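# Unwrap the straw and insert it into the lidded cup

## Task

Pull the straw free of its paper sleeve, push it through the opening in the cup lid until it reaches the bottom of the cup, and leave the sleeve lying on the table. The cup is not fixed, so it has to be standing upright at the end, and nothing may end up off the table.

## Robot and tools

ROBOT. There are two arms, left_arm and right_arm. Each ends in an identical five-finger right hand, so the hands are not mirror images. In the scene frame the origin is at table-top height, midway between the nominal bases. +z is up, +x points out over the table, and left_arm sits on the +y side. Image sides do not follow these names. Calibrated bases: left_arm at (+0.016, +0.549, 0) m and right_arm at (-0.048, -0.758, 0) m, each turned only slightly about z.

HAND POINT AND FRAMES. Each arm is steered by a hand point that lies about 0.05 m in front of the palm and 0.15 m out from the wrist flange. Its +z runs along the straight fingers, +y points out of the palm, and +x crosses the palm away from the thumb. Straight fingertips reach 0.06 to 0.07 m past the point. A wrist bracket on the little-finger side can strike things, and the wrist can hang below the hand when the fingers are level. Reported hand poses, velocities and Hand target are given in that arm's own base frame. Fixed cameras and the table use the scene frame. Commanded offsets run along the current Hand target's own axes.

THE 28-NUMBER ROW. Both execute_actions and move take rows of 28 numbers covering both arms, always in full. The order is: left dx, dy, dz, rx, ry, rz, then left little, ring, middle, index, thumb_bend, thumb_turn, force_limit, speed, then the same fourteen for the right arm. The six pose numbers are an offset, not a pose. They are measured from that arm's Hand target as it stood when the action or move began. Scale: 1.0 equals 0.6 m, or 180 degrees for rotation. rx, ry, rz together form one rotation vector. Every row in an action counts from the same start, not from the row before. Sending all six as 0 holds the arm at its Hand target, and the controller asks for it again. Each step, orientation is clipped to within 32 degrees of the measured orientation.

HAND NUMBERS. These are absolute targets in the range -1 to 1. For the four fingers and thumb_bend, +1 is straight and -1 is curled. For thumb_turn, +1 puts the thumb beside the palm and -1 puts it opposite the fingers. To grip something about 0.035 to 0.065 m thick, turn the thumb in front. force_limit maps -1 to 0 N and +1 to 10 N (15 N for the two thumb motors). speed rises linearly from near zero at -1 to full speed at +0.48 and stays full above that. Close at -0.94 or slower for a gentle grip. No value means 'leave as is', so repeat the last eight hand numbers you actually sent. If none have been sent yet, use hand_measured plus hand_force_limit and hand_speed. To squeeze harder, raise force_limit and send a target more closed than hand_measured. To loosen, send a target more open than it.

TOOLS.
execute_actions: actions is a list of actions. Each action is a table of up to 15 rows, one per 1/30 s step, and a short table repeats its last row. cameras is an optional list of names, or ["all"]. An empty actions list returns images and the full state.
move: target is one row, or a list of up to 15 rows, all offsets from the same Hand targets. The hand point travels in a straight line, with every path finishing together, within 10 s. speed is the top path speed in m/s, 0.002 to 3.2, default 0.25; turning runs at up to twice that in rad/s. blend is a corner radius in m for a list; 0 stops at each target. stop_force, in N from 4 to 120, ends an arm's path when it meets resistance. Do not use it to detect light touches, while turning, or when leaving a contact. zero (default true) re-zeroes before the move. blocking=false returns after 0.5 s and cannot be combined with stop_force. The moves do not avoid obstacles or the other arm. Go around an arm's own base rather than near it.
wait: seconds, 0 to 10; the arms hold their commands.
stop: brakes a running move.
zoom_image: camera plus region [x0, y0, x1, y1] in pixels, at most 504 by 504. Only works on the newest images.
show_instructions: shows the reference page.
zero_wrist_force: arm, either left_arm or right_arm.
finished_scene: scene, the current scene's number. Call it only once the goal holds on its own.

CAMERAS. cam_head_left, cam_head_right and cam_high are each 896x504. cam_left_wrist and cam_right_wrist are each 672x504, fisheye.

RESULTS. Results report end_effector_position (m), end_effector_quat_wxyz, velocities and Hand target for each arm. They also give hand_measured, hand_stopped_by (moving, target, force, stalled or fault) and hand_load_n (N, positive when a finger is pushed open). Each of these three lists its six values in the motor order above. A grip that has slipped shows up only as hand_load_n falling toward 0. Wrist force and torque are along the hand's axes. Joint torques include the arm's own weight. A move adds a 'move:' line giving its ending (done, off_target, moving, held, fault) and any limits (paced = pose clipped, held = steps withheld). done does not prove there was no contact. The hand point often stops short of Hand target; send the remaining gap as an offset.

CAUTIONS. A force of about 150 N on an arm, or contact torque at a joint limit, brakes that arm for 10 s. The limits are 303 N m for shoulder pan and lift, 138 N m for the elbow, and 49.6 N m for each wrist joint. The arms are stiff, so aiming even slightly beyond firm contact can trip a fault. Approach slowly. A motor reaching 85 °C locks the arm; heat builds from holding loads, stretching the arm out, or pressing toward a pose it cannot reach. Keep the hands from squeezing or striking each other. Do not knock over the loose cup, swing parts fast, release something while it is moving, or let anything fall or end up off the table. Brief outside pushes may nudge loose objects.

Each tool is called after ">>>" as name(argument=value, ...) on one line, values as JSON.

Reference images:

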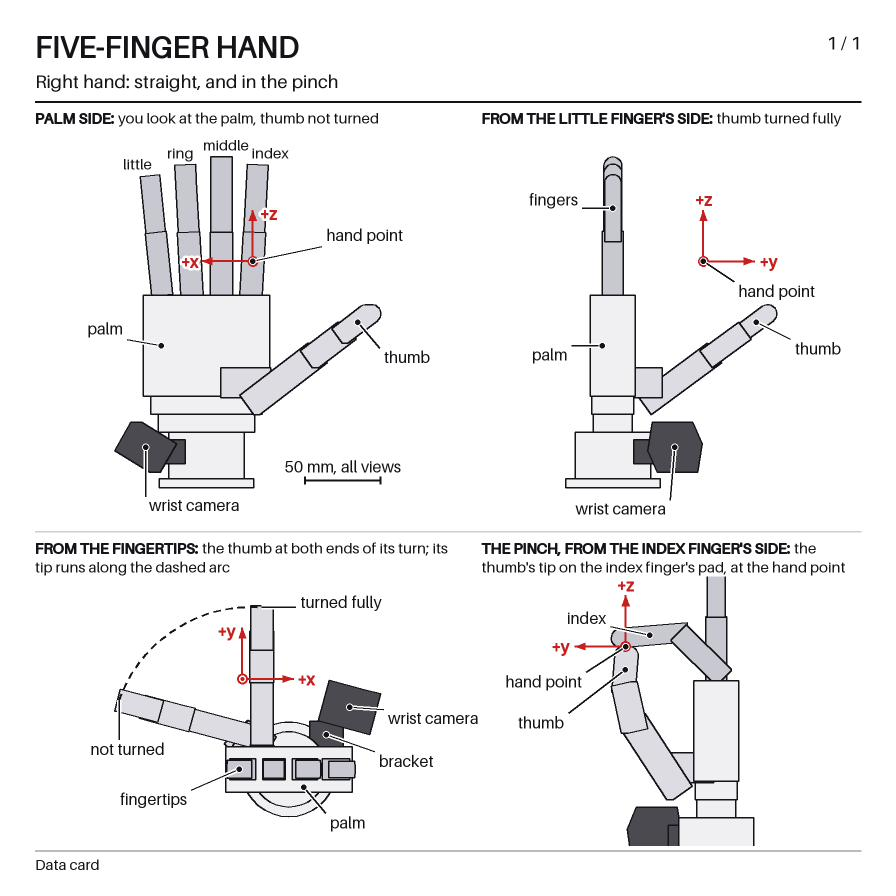

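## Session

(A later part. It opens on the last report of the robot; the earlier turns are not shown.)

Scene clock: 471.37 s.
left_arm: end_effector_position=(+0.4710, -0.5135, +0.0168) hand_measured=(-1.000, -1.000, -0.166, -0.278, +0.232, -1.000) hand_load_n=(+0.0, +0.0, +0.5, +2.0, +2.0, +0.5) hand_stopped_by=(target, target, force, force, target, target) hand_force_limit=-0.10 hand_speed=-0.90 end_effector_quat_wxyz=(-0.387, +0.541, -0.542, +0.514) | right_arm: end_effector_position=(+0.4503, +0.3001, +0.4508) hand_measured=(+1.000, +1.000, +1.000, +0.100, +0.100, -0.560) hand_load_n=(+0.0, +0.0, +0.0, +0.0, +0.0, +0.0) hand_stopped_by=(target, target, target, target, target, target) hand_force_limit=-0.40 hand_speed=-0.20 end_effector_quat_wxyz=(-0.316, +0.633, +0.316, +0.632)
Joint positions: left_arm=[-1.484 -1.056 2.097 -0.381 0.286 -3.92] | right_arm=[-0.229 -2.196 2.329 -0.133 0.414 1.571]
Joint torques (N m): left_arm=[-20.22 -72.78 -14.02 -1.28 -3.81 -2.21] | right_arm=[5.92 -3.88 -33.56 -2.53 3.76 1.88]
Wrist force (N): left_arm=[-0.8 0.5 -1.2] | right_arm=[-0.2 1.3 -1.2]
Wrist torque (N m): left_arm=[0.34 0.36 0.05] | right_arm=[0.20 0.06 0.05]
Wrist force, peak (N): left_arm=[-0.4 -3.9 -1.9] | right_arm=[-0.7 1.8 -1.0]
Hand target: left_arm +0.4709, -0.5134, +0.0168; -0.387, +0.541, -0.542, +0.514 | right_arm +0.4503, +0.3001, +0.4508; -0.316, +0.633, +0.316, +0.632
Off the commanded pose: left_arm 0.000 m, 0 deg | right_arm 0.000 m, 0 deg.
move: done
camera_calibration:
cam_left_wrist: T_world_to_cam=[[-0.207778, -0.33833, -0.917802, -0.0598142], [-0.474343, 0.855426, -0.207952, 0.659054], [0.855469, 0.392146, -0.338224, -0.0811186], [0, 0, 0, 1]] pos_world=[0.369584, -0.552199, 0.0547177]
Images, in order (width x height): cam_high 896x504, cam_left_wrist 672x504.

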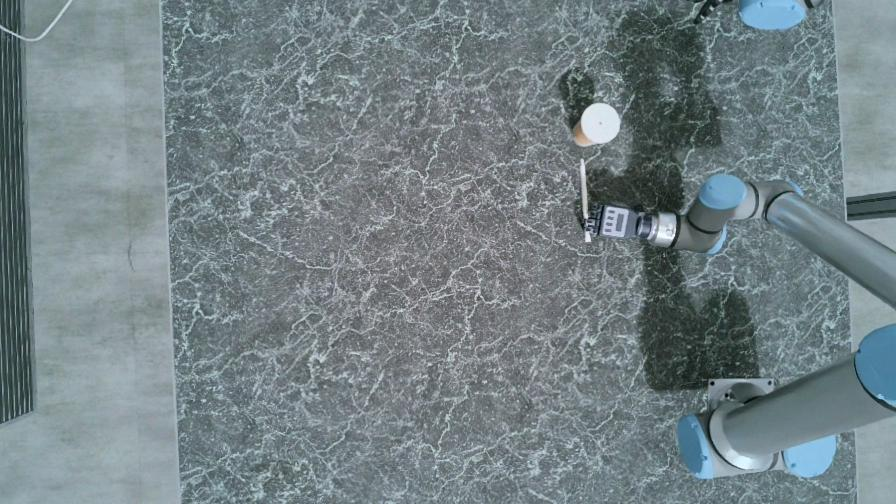

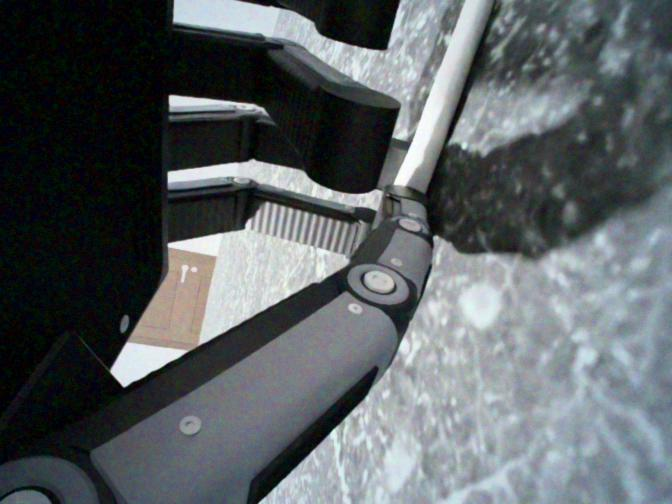

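>>> move(target=[[0,0,0,0,0,0,-1,-1,0.15,0.15,0.23,-1,-0.1,-0.4,0,0,0,0,0,0,-1,-1,0.1,0.1,0.23,-1,-0.4,-0.2],[0.0343,-0.2438,-0.0434,0,0,0,-1,-1,0.15,0.15,0.23,-1,-0.1,-0.4,0,0,0,0,0,0,-1,-1,0.1,0.1,0.23,-1,-0.4,-0.2],[-0.3368,-0.8603,-0.0723,-0.2533,0.2903,-0.3721,-1,-1,0.15,0.15,0.23,-1,-0.1,-0.4,-0.0847,-0.1602,0.2962,-0.2796,0.1682,0.4449,-1,-1,0.1,0.1,0.23,-1,-0.4,-0.2],[-0.3368,-0.8603,-0.0723,-0.2533,0.2903,-0.3721,-1,-1,0.15,0.15,0.23,-1,-0.1,-0.4,-0.5513,-0.3282,0.5868,-0.2796,0.1682,0.4449,-1,-1,0.1,0.1,0.23,-1,-0.4,-0.2]], speed=[0.1,0.2,0.4,0.3], cameras=["cam_right_wrist","cam_high","cam_left_wrist"])

Scene clock: 528.00 s.
left_arm: end_effector_position=(+0.5498, -0.2504, +0.5003) hand_measured=(-1.000, -1.000, +0.150, +0.150, +0.230, -1.000) hand_load_n=(+0.0, +0.0, +0.0, +0.0, +0.0, +0.0) hand_stopped_by=(target, target, target, target, target, target) hand_force_limit=-0.10 hand_speed=-0.40 end_effector_quat_wxyz=(+0.418, +0.570, -0.419, +0.570) | right_arm: end_effector_position=(+0.5039, +0.6998, +0.1201) hand_measured=(-1.000, -1.000, +0.100, +0.100, +0.230, -1.000) hand_load_n=(+0.0, +0.0, +0.0, +0.0, +0.0, +0.0) hand_stopped_by=(target, target, target, target, target, target) hand_force_limit=-0.40 hand_speed=-0.20 end_effector_quat_wxyz=(-0.423, +0.579, -0.502, +0.484)
Joint positions: left_arm=[-0.294 -1.662 1.909 -0.246 2.544 -4.711] | right_arm=[0.971 -1.057 1.762 -0.403 2.516 3.25]
Joint torques (N m): left_arm=[20.88 -25.31 -34.61 -3.86 3.11 -1.93] | right_arm=[5.85 -61.74 -33.78 -1.91 4.46 2.87]
Wrist force (N): left_arm=[-1.4 0.3 -1.7] | right_arm=[0.9 1.6 -0.4]
Wrist torque (N m): left_arm=[0.39 0.46 -0.01] | right_arm=[0.24 -0.09 0.04]
Wrist force, peak (N): left_arm=[-2.5 0.0 -2.3] | right_arm=[-0.1 3.0 -0.1]
Hand target: left_arm +0.5498, -0.2504, +0.5003; +0.418, +0.570, -0.419, +0.570 | right_arm +0.5039, +0.6999, +0.1200; -0.423, +0.579, -0.502, +0.484
Off the commanded pose: left_arm 0.000 m, 0 deg | right_arm 0.000 m, 0 deg.
move: done
camera_calibration:
cam_left_wrist: T_world_to_cam=[[-0.927099, -0.294747, 0.231542, 0.320754], [-0.350391, 0.462184, -0.814624, 0.708817], [0.133093, -0.836367, -0.531767, 0.098192], [0, 0, 0, 1]] pos_world=[0.532665, -0.150938, 0.555367]
cam_right_wrist: T_world_to_cam=[[-0.152676, -0.353442, -0.922913, 0.436975], [-0.5814, 0.787285, -0.205321, -0.236896], [0.799165, 0.505234, -0.325691, -0.607602], [0, 0, 0, 1]] pos_world=[0.414558, 0.647931, 0.15676]
Images, in order (width x height): cam_high 896x504, cam_left_wrist 672x504, cam_right_wrist 672x504.

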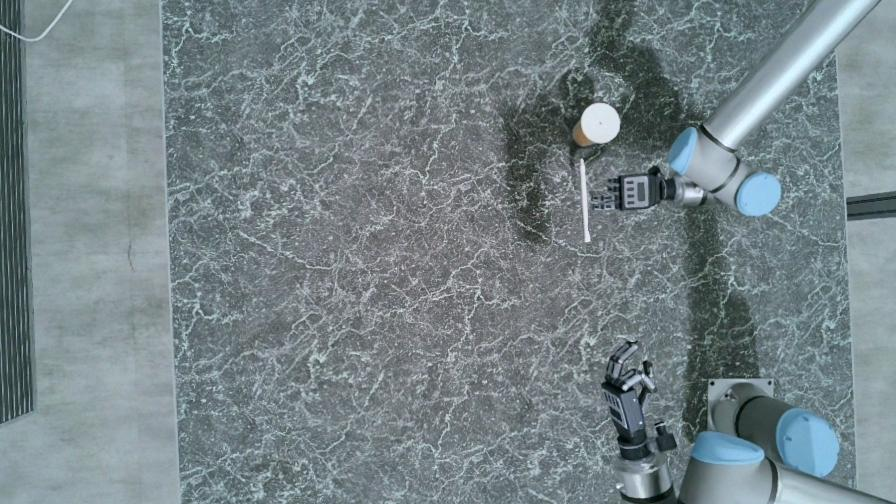

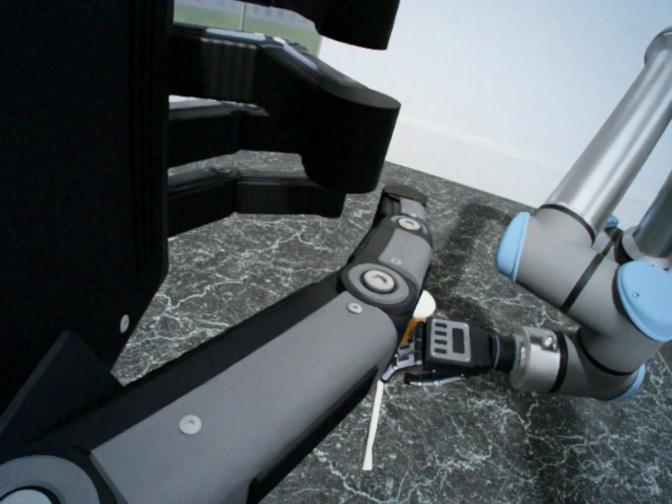

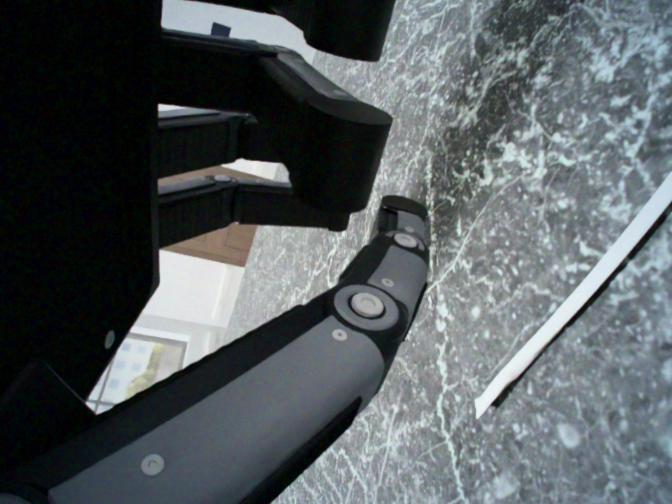

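>>> move(target=[[0,0,0,0,0,0,-1,-1,0.15,0.15,0.23,-1,-0.1,-0.4,-0.0202,0.1447,0.0353,0,0,0,-1,-1,0.1,0.1,0.23,-1,-0.4,-0.2],[0,0,0,0,0,0,-1,-1,0.15,0.15,0.23,-1,-0.1,-0.4,-0.0253,0.1803,0.0417,0,0,0,-1,-1,0.1,0.1,0.23,-1,-0.4,-0.2]], speed=[0.12, 0.012], stop_force=4, cameras=["cam_right_wrist"])

Scene clock: 557.00 s.
left_arm: end_effector_position=(+0.5498, -0.2504, +0.5003) hand_measured=(-1.000, -1.000, +0.150, +0.150, +0.230, -1.000) hand_load_n=(+0.0, -0.5, +0.0, +0.0, +0.0, +0.0) hand_stopped_by=(target, target, target, target, target, target) hand_force_limit=-0.10 hand_speed=-0.40 end_effector_quat_wxyz=(+0.418, +0.570, -0.419, +0.570) | right_arm: end_effector_position=(+0.5095, +0.7000, +0.0133) hand_measured=(-1.000, -1.000, +0.100, +0.100, +0.228, -1.000) hand_load_n=(+0.0, +0.0, -0.5, +0.0, -2.5, -0.5) hand_stopped_by=(target, target, target, target, target, target) hand_force_limit=-0.40 hand_speed=-0.20 end_effector_quat_wxyz=(-0.423, +0.579, -0.502, +0.484)
Joint positions: left_arm=[-0.294 -1.662 1.909 -0.246 2.544 -4.711] | right_arm=[0.964 -0.929 1.792 -0.564 2.51 3.247]
Joint torques (N m): left_arm=[21.42 -41 -34.8 -4.04 2.54 -2.19] | right_arm=[-8.4 -83.78 -29.89 2.97 -2.39 -3.29]
Wrist force (N): left_arm=[-1.4 0.3 -2.0] | right_arm=[1.2 -1.3 -1.7]
Wrist torque (N m): left_arm=[0.42 0.46 -0.01] | right_arm=[0.21 0.00 0.22]
Wrist force, peak (N): left_arm=[-1.6 0.0 -2.3] | right_arm=[1.3 -5.2 -5.0]
Hand target: left_arm +0.5498, -0.2504, +0.5003; +0.418, +0.570, -0.419, +0.570 | right_arm +0.5095, +0.7000, +0.0133; -0.423, +0.579, -0.502, +0.484 (not the last commanded pose)
Off the commanded pose: left_arm 0.000 m, 0 deg | right_arm 0.005 m, 0 deg.
move: contact (right_arm); path passed 1 of 2 targets
camera_calibration:
cam_right_wrist: T_world_to_cam=[[-0.152685, -0.353431, -0.922916, 0.339238], [-0.581398, 0.78729, -0.205308, -0.255751], [0.799164, 0.505234, -0.325691, -0.646995], [0, 0, 0, 1]] pos_world=[0.420158, 0.648131, 0.0498596]
Images, in order (width x height): cam_right_wrist 672x504.

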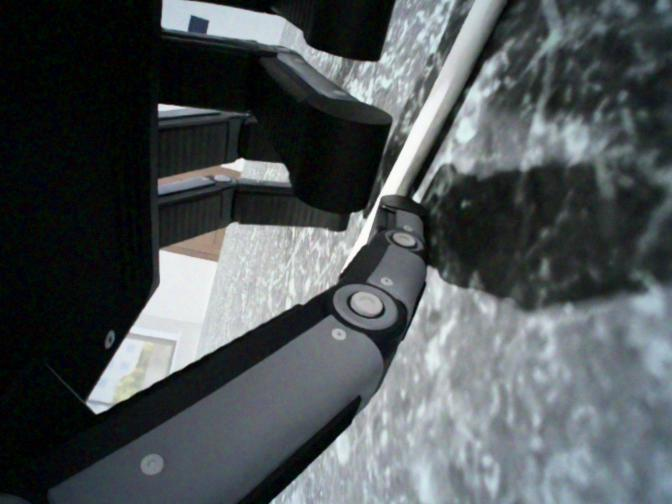

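>>> move(target=[[0,0,0,0,0,0,-1,-1,0.15,0.15,0.23,-1,-0.1,-0.4,0.0001,-0.0008,-0.0002,0,0,0,-1,-1,-0.7,-0.7,0.23,-1,0.0,-0.9],[0,0,0,0,0,0,-1,-1,0.15,0.15,0.23,-1,-0.1,-0.4,0.0006,-0.004,-0.0007,0,0,0,-1,-1,-0.7,-0.7,0.23,-1,0.0,-0.9],[0,0,0,0,0,0,-1,-1,0.15,0.15,0.23,-1,-0.1,-0.4,0.0006,-0.004,-0.0007,0,0,0,-1,-1,-0.72,-0.72,0.23,-1,0.0,-0.9]], speed=0.02, cameras=["cam_right_wrist"])

Scene clock: 570.80 s.
left_arm: end_effector_position=(+0.5498, -0.2504, +0.5003) hand_measured=(-1.000, -1.000, +0.150, +0.150, +0.230, -1.000) hand_load_n=(+0.0, +0.0, +0.0, +0.0, +0.0, +0.0) hand_stopped_by=(target, target, target, target, target, target) hand_force_limit=-0.10 hand_speed=-0.40 end_effector_quat_wxyz=(+0.418, +0.570, -0.419, +0.570) | right_arm: end_effector_position=(+0.5095, +0.6999, +0.0157) hand_measured=(-1.000, -1.000, -0.194, -0.232, +0.232, -1.000) hand_load_n=(+0.0, +0.0, +5.5, +5.0, +6.5, -0.5) hand_stopped_by=(target, target, force, force, target, target) hand_force_limit=0.00 hand_speed=-0.90 end_effector_quat_wxyz=(-0.423, +0.579, -0.502, +0.484)
Joint positions: left_arm=[-0.294 -1.662 1.909 -0.246 2.544 -4.711] | right_arm=[0.964 -0.932 1.792 -0.56 2.51 3.247]
Joint torques (N m): left_arm=[20.48 -43.6 -35.19 -4.18 2.69 -1.92] | right_arm=[-10.94 -86.63 -30.87 2.85 -1.77 -1.76]
Wrist force (N): left_arm=[-1.3 0.0 -2.0] | right_arm=[0.5 1.8 -0.4]
Wrist torque (N m): left_arm=[0.37 0.46 -0.02] | right_arm=[0.27 0.01 0.25]
Wrist force, peak (N): left_arm=[-1.9 0.2 -2.1] | right_arm=[1.1 -6.9 -0.8]
Hand target: left_arm +0.5498, -0.2504, +0.5003; +0.418, +0.570, -0.419, +0.570 | right_arm +0.5095, +0.6999, +0.0157; -0.423, +0.579, -0.502, +0.484
Off the commanded pose: left_arm 0.000 m, 0 deg | right_arm 0.000 m, 0 deg.
move: done
camera_calibration:
cam_right_wrist: T_world_to_cam=[[-0.152694, -0.353395, -0.922928, 0.341491], [-0.581346, 0.787332, -0.205294, -0.255209], [0.7992, 0.505194, -0.325665, -0.64612], [0, 0, 0, 1]] pos_world=[0.420158, 0.648031, 0.0523597]
Images, in order (width x height): cam_right_wrist 672x504.

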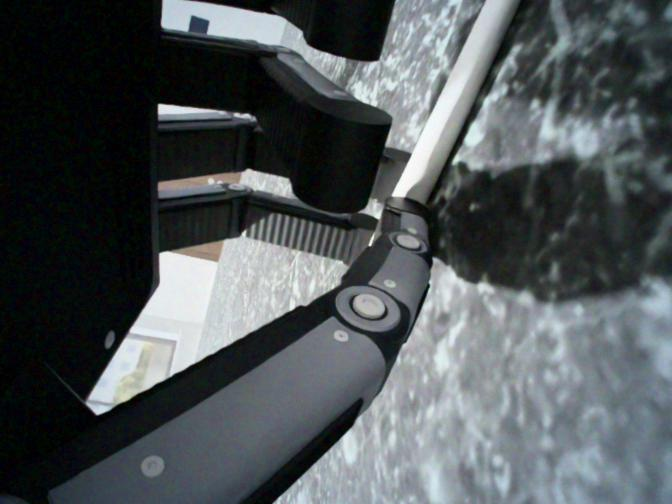

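>>> move(target=[0,0,0,0,0,0,-1,-1,0.15,0.15,0.23,-1,-0.1,-0.4,0.0114,-0.0813,-0.0145,0,0,0,-1,-1,-0.72,-0.72,0.23,-1,0.0,-0.9], speed=0.06, cameras=["cam_right_wrist","cam_high","cam_left_wrist"])

>>> zoom_image(camera="cam_high", region=[520, 80, 700, 260])

Scene clock: 580.53 s.
left_arm: end_effector_position=(+0.5498, -0.2504, +0.5003) hand_measured=(-1.000, -1.000, +0.150, +0.150, +0.230, -1.000) hand_load_n=(+0.5, +0.0, +0.0, +0.0, +0.0, +0.0) hand_stopped_by=(target, target, target, target, target, target) hand_force_limit=-0.10 hand_speed=-0.40 end_effector_quat_wxyz=(+0.418, +0.570, -0.419, +0.570) | right_arm: end_effector_position=(+0.5096, +0.6999, +0.0655) hand_measured=(-1.000, -1.000, -0.194, -0.232, +0.232, -1.000) hand_load_n=(+0.0, +0.0, +5.5, +5.0, +6.0, -0.5) hand_stopped_by=(target, target, force, force, target, target) hand_force_limit=0.00 hand_speed=-0.90 end_effector_quat_wxyz=(-0.423, +0.579, -0.502, +0.484)
Joint positions: left_arm=[-0.294 -1.662 1.909 -0.246 2.544 -4.711] | right_arm=[0.964 -0.993 1.78 -0.487 2.51 3.246]
Joint torques (N m): left_arm=[20.84 -42.97 -34.96 -3.85 2.43 -1.8] | right_arm=[-11.36 -80.23 -34.48 2.55 -2.91 1.84]
Wrist force (N): left_arm=[-1.4 0.1 -1.6] | right_arm=[0.8 1.7 -0.8]
Wrist torque (N m): left_arm=[0.37 0.47 -0.02] | right_arm=[0.25 -0.03 0.29]
Wrist force, peak (N): left_arm=[-1.6 0.1 -2.2] | right_arm=[0.6 2.4 -0.3]
Hand target: left_arm +0.5498, -0.2504, +0.5003; +0.418, +0.570, -0.419, +0.570 | right_arm +0.5096, +0.6999, +0.0657; -0.423, +0.579, -0.502, +0.484
Off the commanded pose: left_arm 0.000 m, 0 deg | right_arm 0.000 m, 0 deg.
move: done
camera_calibration:
cam_left_wrist: T_world_to_cam=[[-0.927099, -0.294747, 0.231542, 0.320754], [-0.350391, 0.462184, -0.814624, 0.708817], [0.133093, -0.836367, -0.531767, 0.098192], [0, 0, 0, 1]] pos_world=[0.532665, -0.150938, 0.555367]
cam_right_wrist: T_world_to_cam=[[-0.15275, -0.353489, -0.922883, 0.387547], [-0.581416, 0.787274, -0.205314, -0.244859], [0.799138, 0.505218, -0.325781, -0.62996], [0, 0, 0, 1]] pos_world=[0.420258, 0.648031, 0.102159]
Images, in order (width x height): cam_high 896x504, cam_left_wrist 672x504, cam_right_wrist 672x504.

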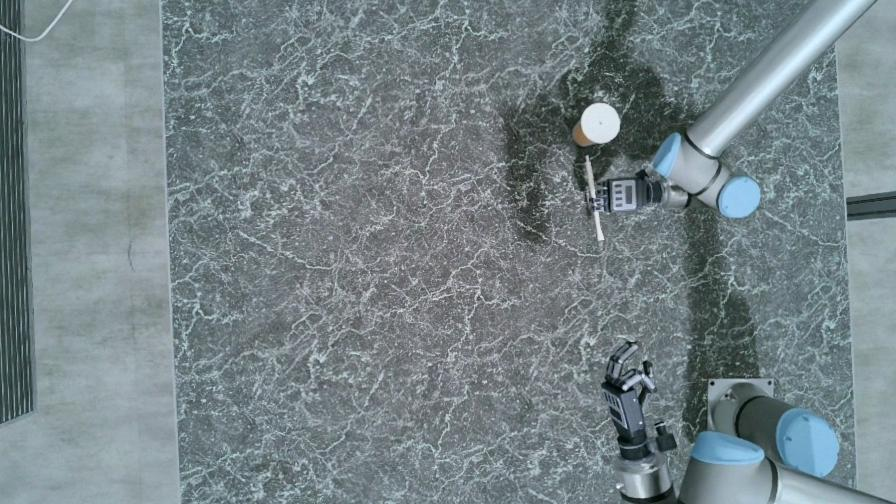

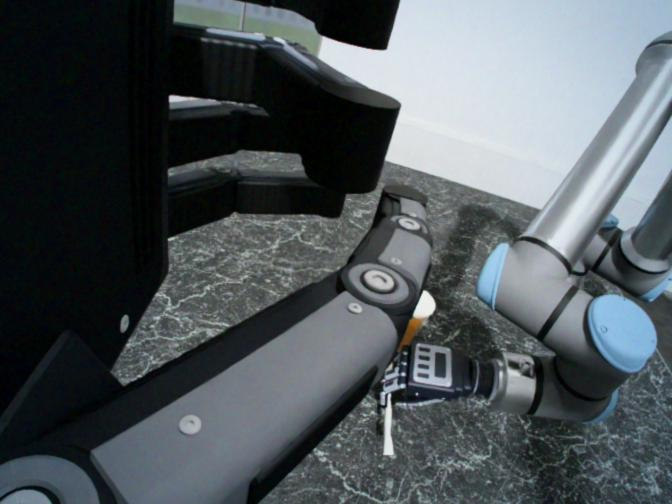

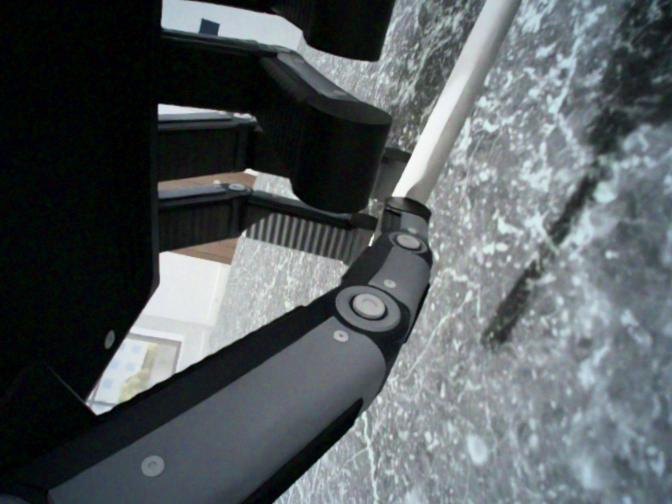

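Scaled by 2.800 from the camera's 896x504 image, which has a finer 1280x720 frame.

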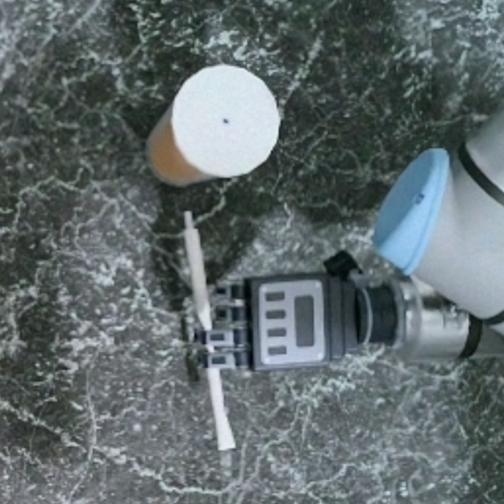

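>>> move(target=[[0,0,0,0,0,0,1,1,1,0.1,0.1,-0.56,-0.2,-0.4,0.0228,-0.1626,-0.0289,0,0,0,-1,-1,-0.72,-0.72,0.23,-1,0.0,-0.9],[0,0,0,0,0,0,1,1,1,0.1,0.1,-0.56,-0.2,-0.4,0.0752,-0.3498,-0.0352,0.0559,0.0752,-0.4918,-1,-1,-0.72,-0.72,0.23,-1,0.0,-0.9],[-0.1272,0.1487,0.4935,0,0,0,1,1,1,0.1,0.1,-0.56,-0.2,-0.4,0.0752,-0.3498,-0.0352,0.0559,0.0752,-0.4918,-1,-1,-0.72,-0.72,0.23,-1,0.0,-0.9]], speed=[0.15,0.18,0.25], cameras=["all"])

>>> zoom_image(camera="cam_high", region=[540, 130, 740, 290])

Scene clock: 643.10 s.
left_arm: end_effector_position=(+0.5534, -0.5593, +0.4239) hand_measured=(+1.000, +1.000, +1.000, +0.100, +0.100, -0.560) hand_load_n=(+0.0, +0.0, +0.0, +0.0, +0.0, +0.0) hand_stopped_by=(target, target, target, target, target, target) hand_force_limit=-0.20 hand_speed=-0.40 end_effector_quat_wxyz=(+0.418, +0.570, -0.419, +0.570) | right_arm: end_effector_position=(+0.5261, +0.6844, +0.2803) hand_measured=(-1.000, -1.000, -0.194, -0.232, +0.232, -1.000) hand_load_n=(+0.0, +0.0, +5.5, +5.0, +6.5, -0.5) hand_stopped_by=(target, target, force, force, target, target) hand_force_limit=0.00 hand_speed=-0.90 end_effector_quat_wxyz=(+0.046, +0.673, +0.042, +0.737)
Joint positions: left_arm=[-0.788 -1.491 1.88 -0.388 2.05 -4.712] | right_arm=[1.017 -1.091 1.7 -0.78 2.581 1.302]
Joint torques (N m): left_arm=[-13.71 -29.24 -46.41 -4.51 -2.88 -2.03] | right_arm=[-9.51 -83.86 -26.54 -3.56 -3.98 -3.35]
Wrist force (N): left_arm=[-1.4 -0.1 -1.9] | right_arm=[-0.6 0.9 -1.1]
Wrist torque (N m): left_arm=[0.23 0.44 -0.03] | right_arm=[0.17 0.05 0.20]
Wrist force, peak (N): left_arm=[-0.7 0.0 -3.3] | right_arm=[0.6 3.1 -0.6]
Hand target: left_arm +0.5534, -0.5595, +0.4238; +0.418, +0.570, -0.419, +0.570 | right_arm +0.5261, +0.6844, +0.2803; +0.046, +0.673, +0.042, +0.737
Off the commanded pose: left_arm 0.000 m, 0 deg | right_arm 0.000 m, 0 deg.
move: done
camera_calibration:
cam_left_wrist: T_world_to_cam=[[-0.927099, -0.294747, 0.231542, 0.250664], [-0.350391, 0.462184, -0.814624, 0.790494], [0.133093, -0.836367, -0.531767, -0.201308], [0, 0, 0, 1]] pos_world=[0.536165, -0.459838, 0.478867]
cam_right_wrist: T_world_to_cam=[[-0.0218803, -0.94104, 0.337586, 0.562757], [-0.459879, -0.290349, -0.839171, 0.672225], [0.887712, -0.17361, -0.426412, -0.119165], [0, 0, 0, 1]] pos_world=[0.42724, 0.704069, 0.32332]

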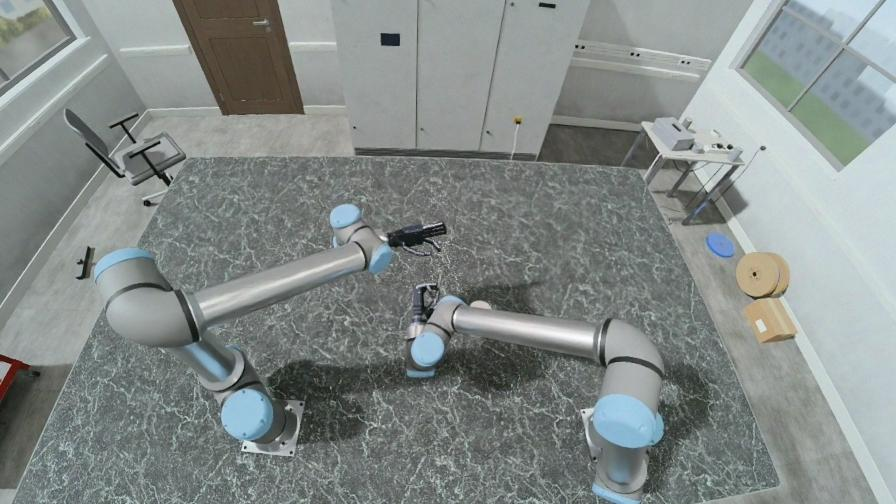

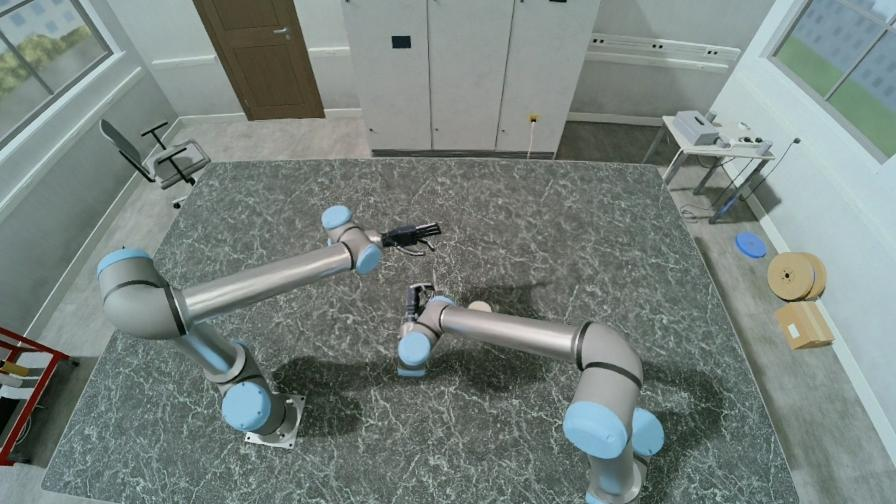

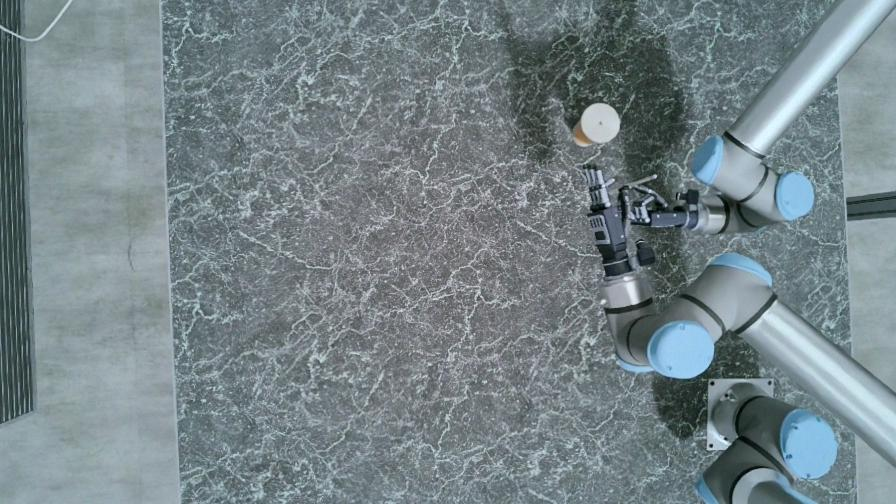

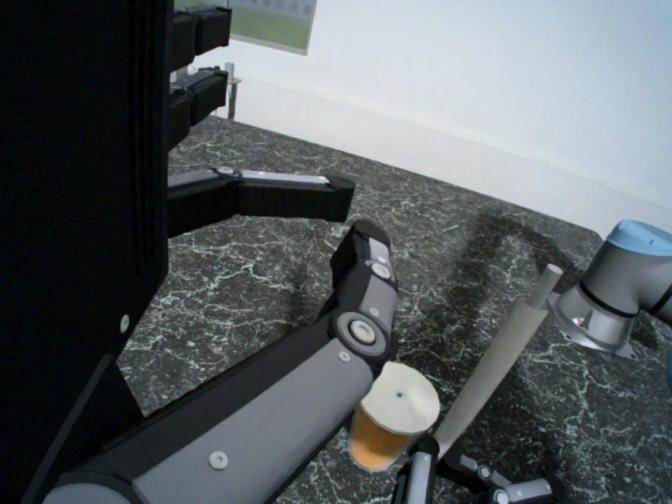

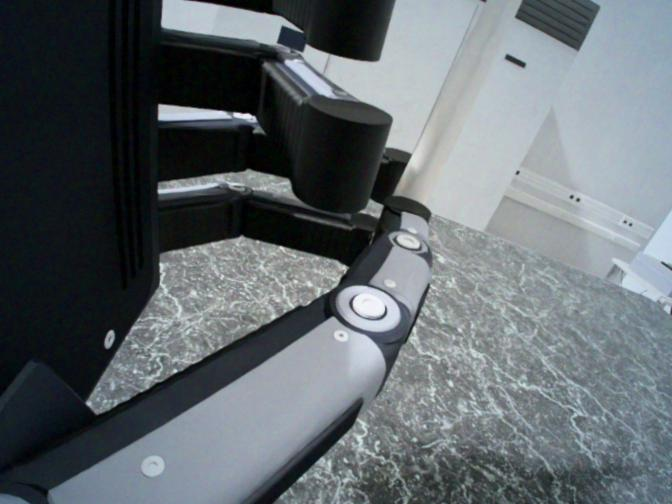

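Scaled by 2.520 from the camera's 896x504 image, which has a finer 1280x720 frame.

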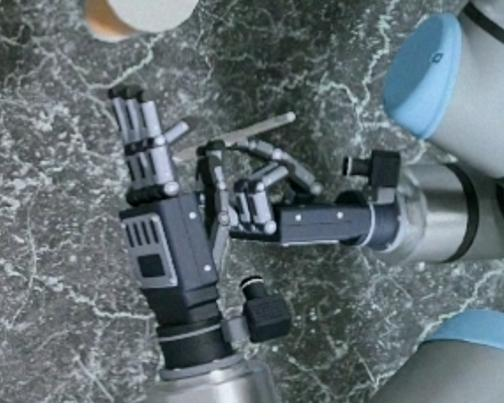

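>>> zoom_image(camera="cam_left_wrist", region=[420, 230, 600, 440])

Scaled by 2.400 from the camera's 672x504 image, which has a finer 960x720 frame.

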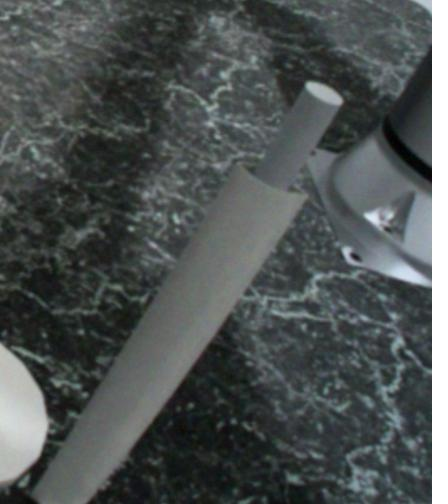

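>>> move(target=[0,0.05,0,0,0,0,1,1,1,0.1,0.1,-0.56,-0.2,-0.4,0,0,0,0,0,0,-1,-1,-0.72,-0.72,0.23,-1,0.0,-0.9], speed=0.08, cameras=["cam_left_wrist","cam_high"])

>>> zoom_image(camera="cam_left_wrist", region=[320, 170, 520, 370])

>>> zoom_image(camera="cam_high", region=[580, 150, 680, 250])

Scene clock: 685.20 s.
left_arm: end_effector_position=(+0.5249, -0.5685, +0.4238) hand_measured=(+1.000, +1.000, +1.000, +0.100, +0.100, -0.560) hand_load_n=(+0.0, +0.0, +0.0, +0.0, +0.0, +0.0) hand_stopped_by=(target, target, target, target, target, target) hand_force_limit=-0.20 hand_speed=-0.40 end_effector_quat_wxyz=(+0.418, +0.570, -0.419, +0.570) | right_arm: end_effector_position=(+0.5261, +0.6844, +0.2803) hand_measured=(-1.000, -1.000, -0.194, -0.232, +0.232, -1.000) hand_load_n=(+0.0, +0.0, +5.5, +4.5, +6.5, -1.0) hand_stopped_by=(target, target, force, force, target, target) hand_force_limit=0.00 hand_speed=-0.90 end_effector_quat_wxyz=(+0.046, +0.673, +0.042, +0.737)
Joint positions: left_arm=[-0.835 -1.525 1.917 -0.391 2.002 -4.712] | right_arm=[1.017 -1.091 1.7 -0.78 2.581 1.302]
Joint torques (N m): left_arm=[-19.78 -60.28 -33.27 -4.99 -3.51 -2.21] | right_arm=[-11.08 -83.04 -26.57 -3.63 -3.91 -3.22]
Wrist force (N): left_arm=[-1.4 0.0 -1.8] | right_arm=[-0.5 1.0 -1.1]
Wrist torque (N m): left_arm=[0.30 0.43 -0.06] | right_arm=[0.20 0.04 0.21]
Wrist force, peak (N): left_arm=[-1.8 0.2 -2.5] | right_arm=[-0.9 1.2 -1.2]
Hand target: left_arm +0.5248, -0.5685, +0.4238; +0.418, +0.570, -0.419, +0.570 | right_arm +0.5261, +0.6844, +0.2803; +0.046, +0.673, +0.042, +0.737
Off the commanded pose: left_arm 0.000 m, 0 deg | right_arm 0.000 m, 0 deg.
move: done
camera_calibration:
cam_left_wrist: T_world_to_cam=[[-0.927099, -0.294747, 0.231542, 0.221623], [-0.350391, 0.462184, -0.814624, 0.784795], [0.133093, -0.836367, -0.531767, -0.205223], [0, 0, 0, 1]] pos_world=[0.507765, -0.469038, 0.478867]
Images, in order (width x height): cam_high 896x504, cam_left_wrist 672x504.

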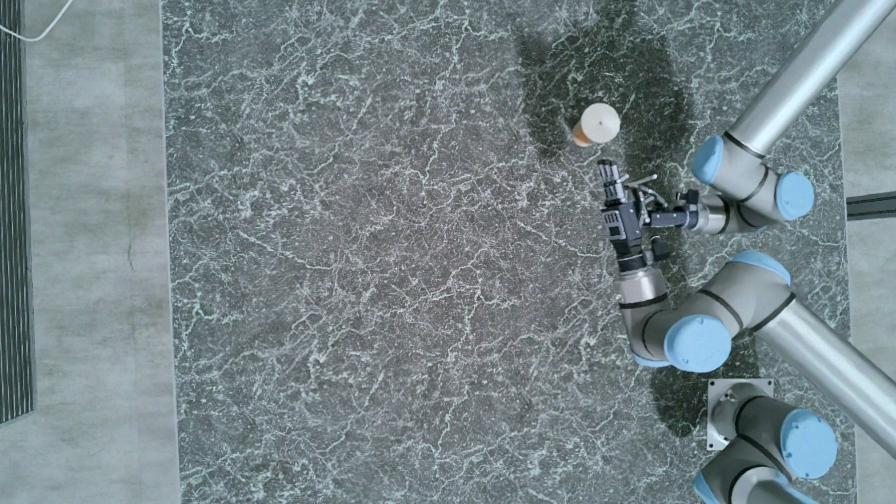

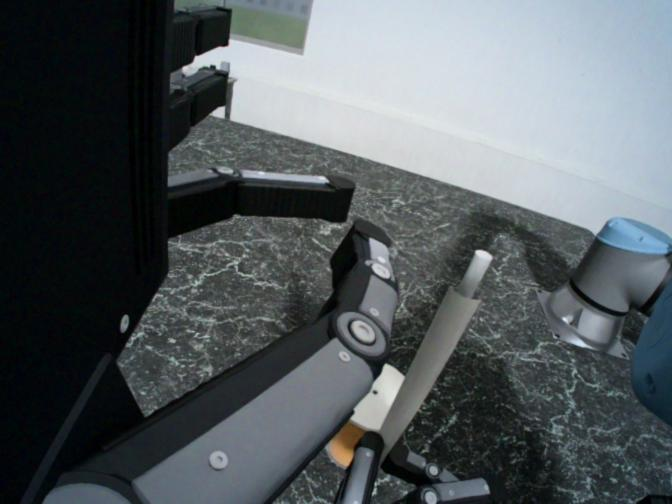

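Scaled by 2.520 from the camera's 672x504 image, which has a finer 960x720 frame.

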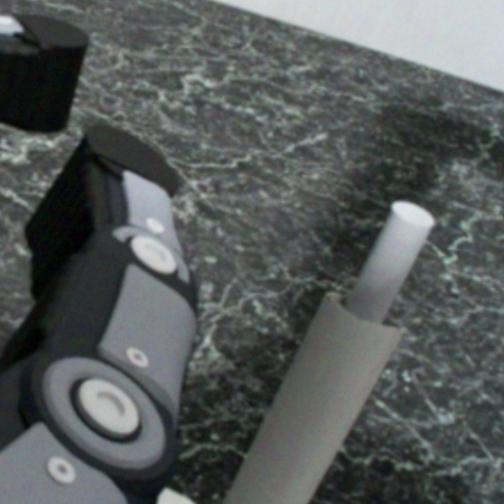

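Scaled by 5.040 from the camera's 896x504 image, which has a finer 1280x720 frame.

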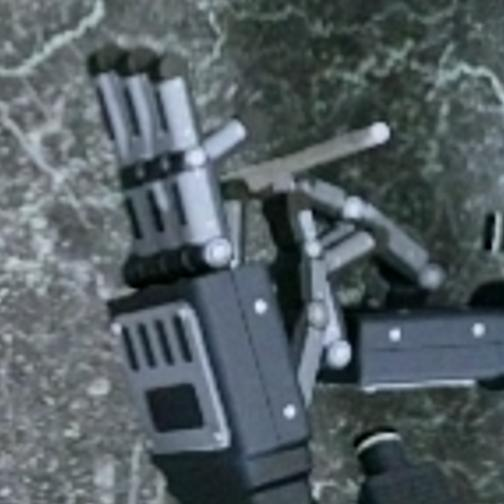

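>>> move(target=[[-0.0142,0,0.0108,0,0,0,1,1,1,0.1,0.1,-0.56,-0.2,-0.4,0,0,0,0,0,0,-1,-1,-0.72,-0.72,0.23,-1,0.0,-0.9],[-0.0142,0.0783,0.0108,0,0,0,1,1,1,0.1,0.1,-0.56,-0.2,-0.4,0,0,0,0,0,0,-1,-1,-0.72,-0.72,0.23,-1,0.0,-0.9]], speed=0.06, cameras=["cam_left_wrist","cam_high"])

>>> zoom_image(camera="cam_left_wrist", region=[300, 130, 500, 330])

>>> zoom_image(camera="cam_high", region=[600, 140, 690, 230])

Scene clock: 734.20 s.
left_arm: end_effector_position=(+0.4820, -0.5887, +0.4152) hand_measured=(+1.000, +1.000, +1.000, +0.100, +0.100, -0.560) hand_load_n=(+0.0, +0.0, +0.0, +0.0, +0.0, +0.0) hand_stopped_by=(target, target, target, target, target, target) hand_force_limit=-0.20 hand_speed=-0.40 end_effector_quat_wxyz=(+0.418, +0.570, -0.419, +0.570) | right_arm: end_effector_position=(+0.5261, +0.6844, +0.2803) hand_measured=(-1.000, -1.000, -0.194, -0.232, +0.232, -1.000) hand_load_n=(+0.0, +0.0, +5.5, +5.0, +6.5, -1.0) hand_stopped_by=(target, target, force, force, target, target) hand_force_limit=0.00 hand_speed=-0.90 end_effector_quat_wxyz=(+0.046, +0.673, +0.042, +0.737)
Joint positions: left_arm=[-0.92 -1.562 1.971 -0.408 1.918 -4.712] | right_arm=[1.017 -1.091 1.7 -0.78 2.581 1.302]
Joint torques (N m): left_arm=[-17.67 -51.86 -35.01 -4.94 -2.78 -2.4] | right_arm=[-10.82 -81.36 -26.89 -3.71 -3.69 -3.25]
Wrist force (N): left_arm=[-1.5 -0.2 -2.2] | right_arm=[-0.5 0.9 -0.8]
Wrist torque (N m): left_arm=[0.29 0.49 -0.05] | right_arm=[0.16 0.05 0.20]
Wrist force, peak (N): left_arm=[-1.9 0.6 -2.1] | right_arm=[-0.8 1.1 -1.2]
Hand target: left_arm +0.4819, -0.5888, +0.4152; +0.418, +0.570, -0.419, +0.570 | right_arm +0.5261, +0.6844, +0.2803; +0.046, +0.673, +0.042, +0.737
Off the commanded pose: left_arm 0.000 m, 0 deg | right_arm 0.000 m, 0 deg.
move: done
camera_calibration:
cam_left_wrist: T_world_to_cam=[[-0.927099, -0.294747, 0.231542, 0.177859], [-0.350391, 0.462184, -0.814624, 0.77214], [0.133093, -0.836367, -0.531767, -0.221064], [0, 0, 0, 1]] pos_world=[0.464865, -0.489338, 0.470267]
Images, in order (width x height): cam_high 896x504, cam_left_wrist 672x504.

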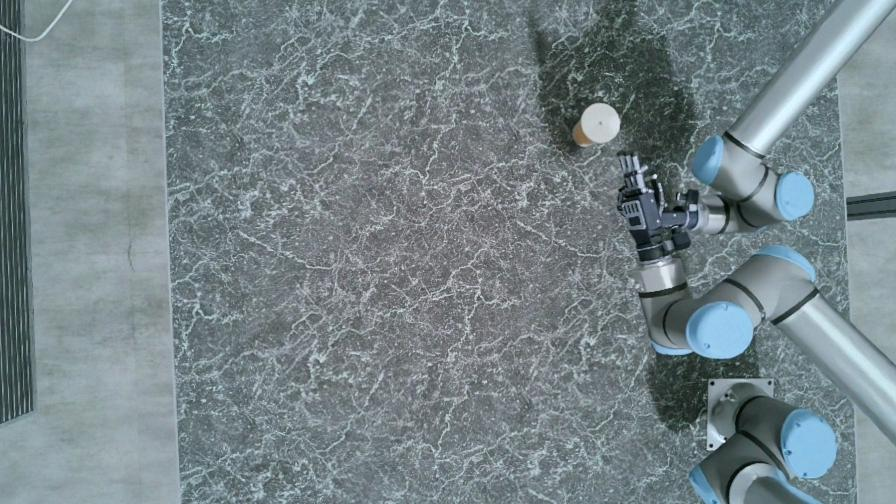

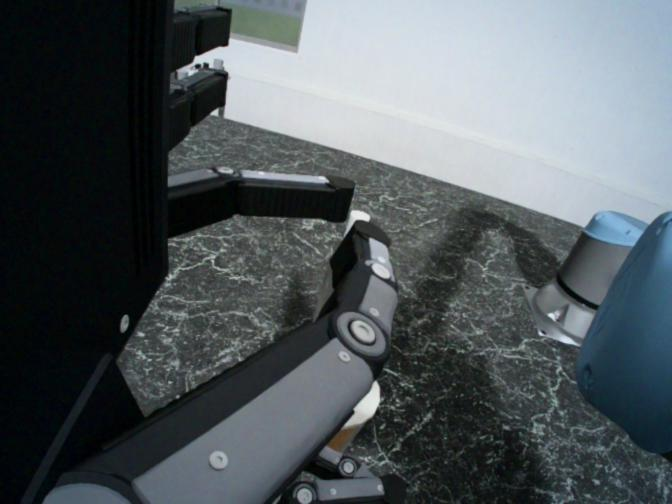

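Scaled by 2.520 from the camera's 672x504 image, which has a finer 960x720 frame.

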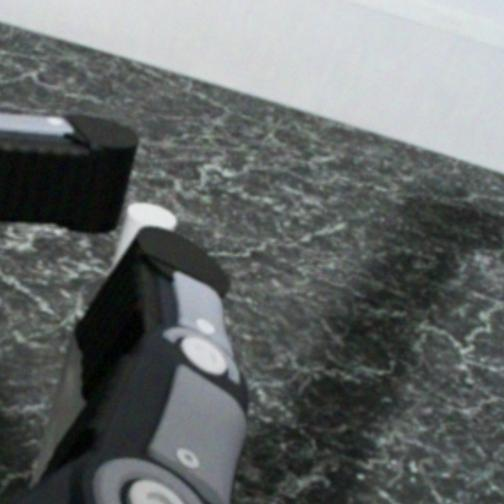

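Scaled by 5.600 from the camera's 896x504 image, which has a finer 1280x720 frame.

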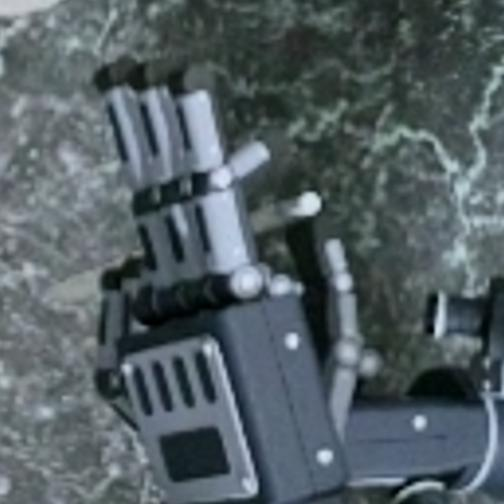

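>>> move(target=[[-0.0033,0.0083,0,0,0,0,1,1,1,0.1,0.1,-0.56,-0.2,-0.4,0,0,0,0,0,0,-1,-1,-0.72,-0.72,0.23,-1,0.0,-0.9],[-0.0033,0.0083,0,0,0,0,1,1,1,-0.7,0.1,-0.56,-0.2,-0.9,0,0,0,0,0,0,-1,-1,-0.72,-0.72,0.23,-1,0.0,-0.9]], speed=0.04, cameras=["cam_left_wrist","cam_high"])

>>> zoom_image(camera="cam_left_wrist", region=[300, 130, 500, 330])

>>> zoom_image(camera="cam_high", region=[600, 140, 690, 230])

Scene clock: 760.53 s.
left_arm: end_effector_position=(+0.4771, -0.5902, +0.4132) hand_measured=(+1.000, +1.000, +1.000, -0.178, +0.100, -0.560) hand_load_n=(+0.0, +0.0, +0.0, +5.5, +2.5, -0.5) hand_stopped_by=(target, target, target, force, target, target) hand_force_limit=-0.20 hand_speed=-0.90 end_effector_quat_wxyz=(+0.418, +0.570, -0.419, +0.570) | right_arm: end_effector_position=(+0.5261, +0.6844, +0.2803) hand_measured=(-1.000, -1.000, -0.194, -0.232, +0.232, -1.000) hand_load_n=(+0.0, +0.0, +6.0, +4.0, +5.5, -1.0) hand_stopped_by=(target, target, force, force, target, target) hand_force_limit=0.00 hand_speed=-0.90 end_effector_quat_wxyz=(+0.046, +0.673, +0.042, +0.737)
Joint positions: left_arm=[-0.929 -1.566 1.979 -0.412 1.908 -4.712] | right_arm=[1.017 -1.091 1.7 -0.78 2.581 1.302]
Joint torques (N m): left_arm=[-16.78 -52.95 -33.85 -4.92 -2.75 -2.15] | right_arm=[-10.38 -79.54 -26.85 -3.77 -3.72 -2.93]
Wrist force (N): left_arm=[-2.3 0.7 -1.3] | right_arm=[-0.2 0.4 -0.9]
Wrist torque (N m): left_arm=[0.38 0.49 -0.03] | right_arm=[0.17 0.05 0.13]
Wrist force, peak (N): left_arm=[-2.0 0.3 -2.5] | right_arm=[-0.9 1.4 -1.1]
Hand target: left_arm +0.4771, -0.5902, +0.4132; +0.418, +0.570, -0.419, +0.570 | right_arm +0.5261, +0.6844, +0.2803; +0.046, +0.673, +0.042, +0.737
Off the commanded pose: left_arm 0.000 m, 0 deg | right_arm 0.000 m, 0 deg.
move: done
camera_calibration:
cam_left_wrist: T_world_to_cam=[[-0.927099, -0.294747, 0.231542, 0.173337], [-0.350391, 0.462184, -0.814624, 0.769487], [0.133093, -0.836367, -0.531767, -0.22273], [0, 0, 0, 1]] pos_world=[0.459965, -0.490838, 0.468267]
Images, in order (width x height): cam_high 896x504, cam_left_wrist 672x504.

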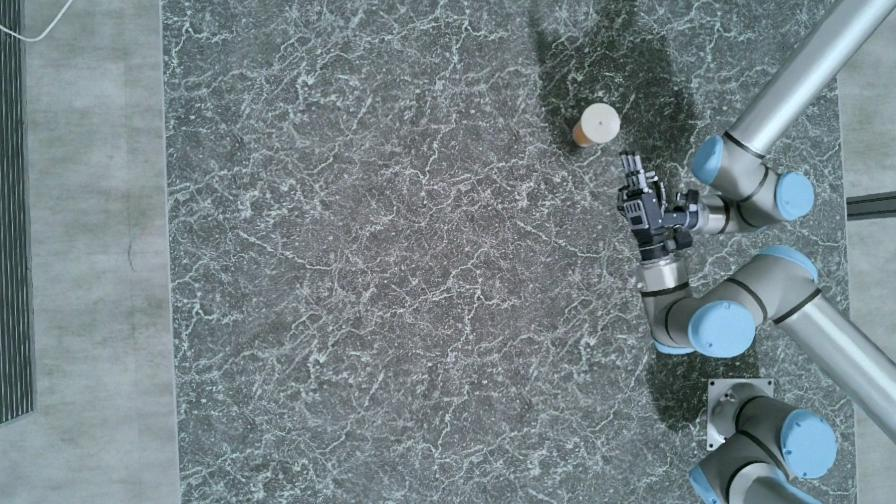

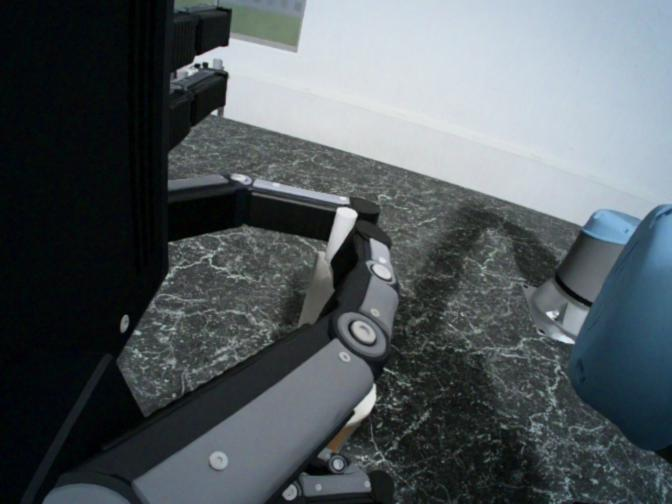

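Scaled by 2.520 from the camera's 672x504 image, which has a finer 960x720 frame.

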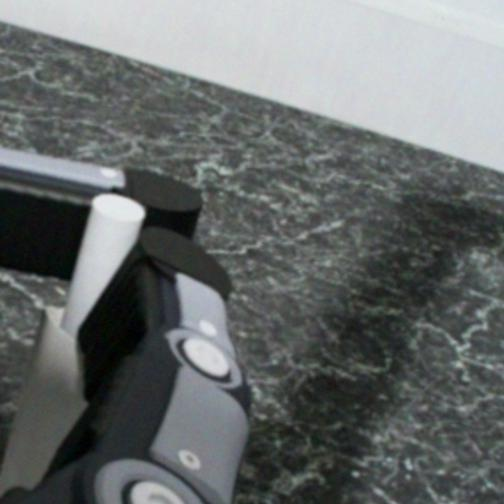

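Scaled by 5.600 from the camera's 896x504 image, which has a finer 1280x720 frame.

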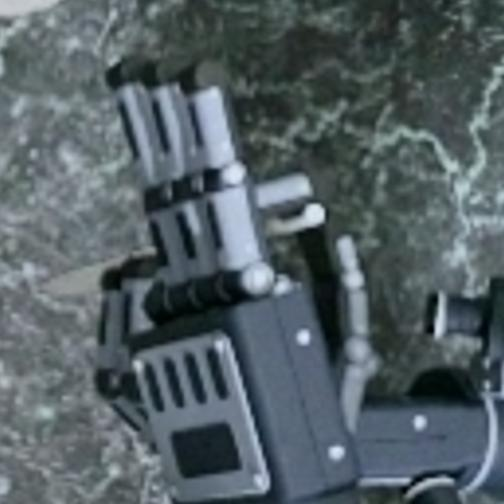

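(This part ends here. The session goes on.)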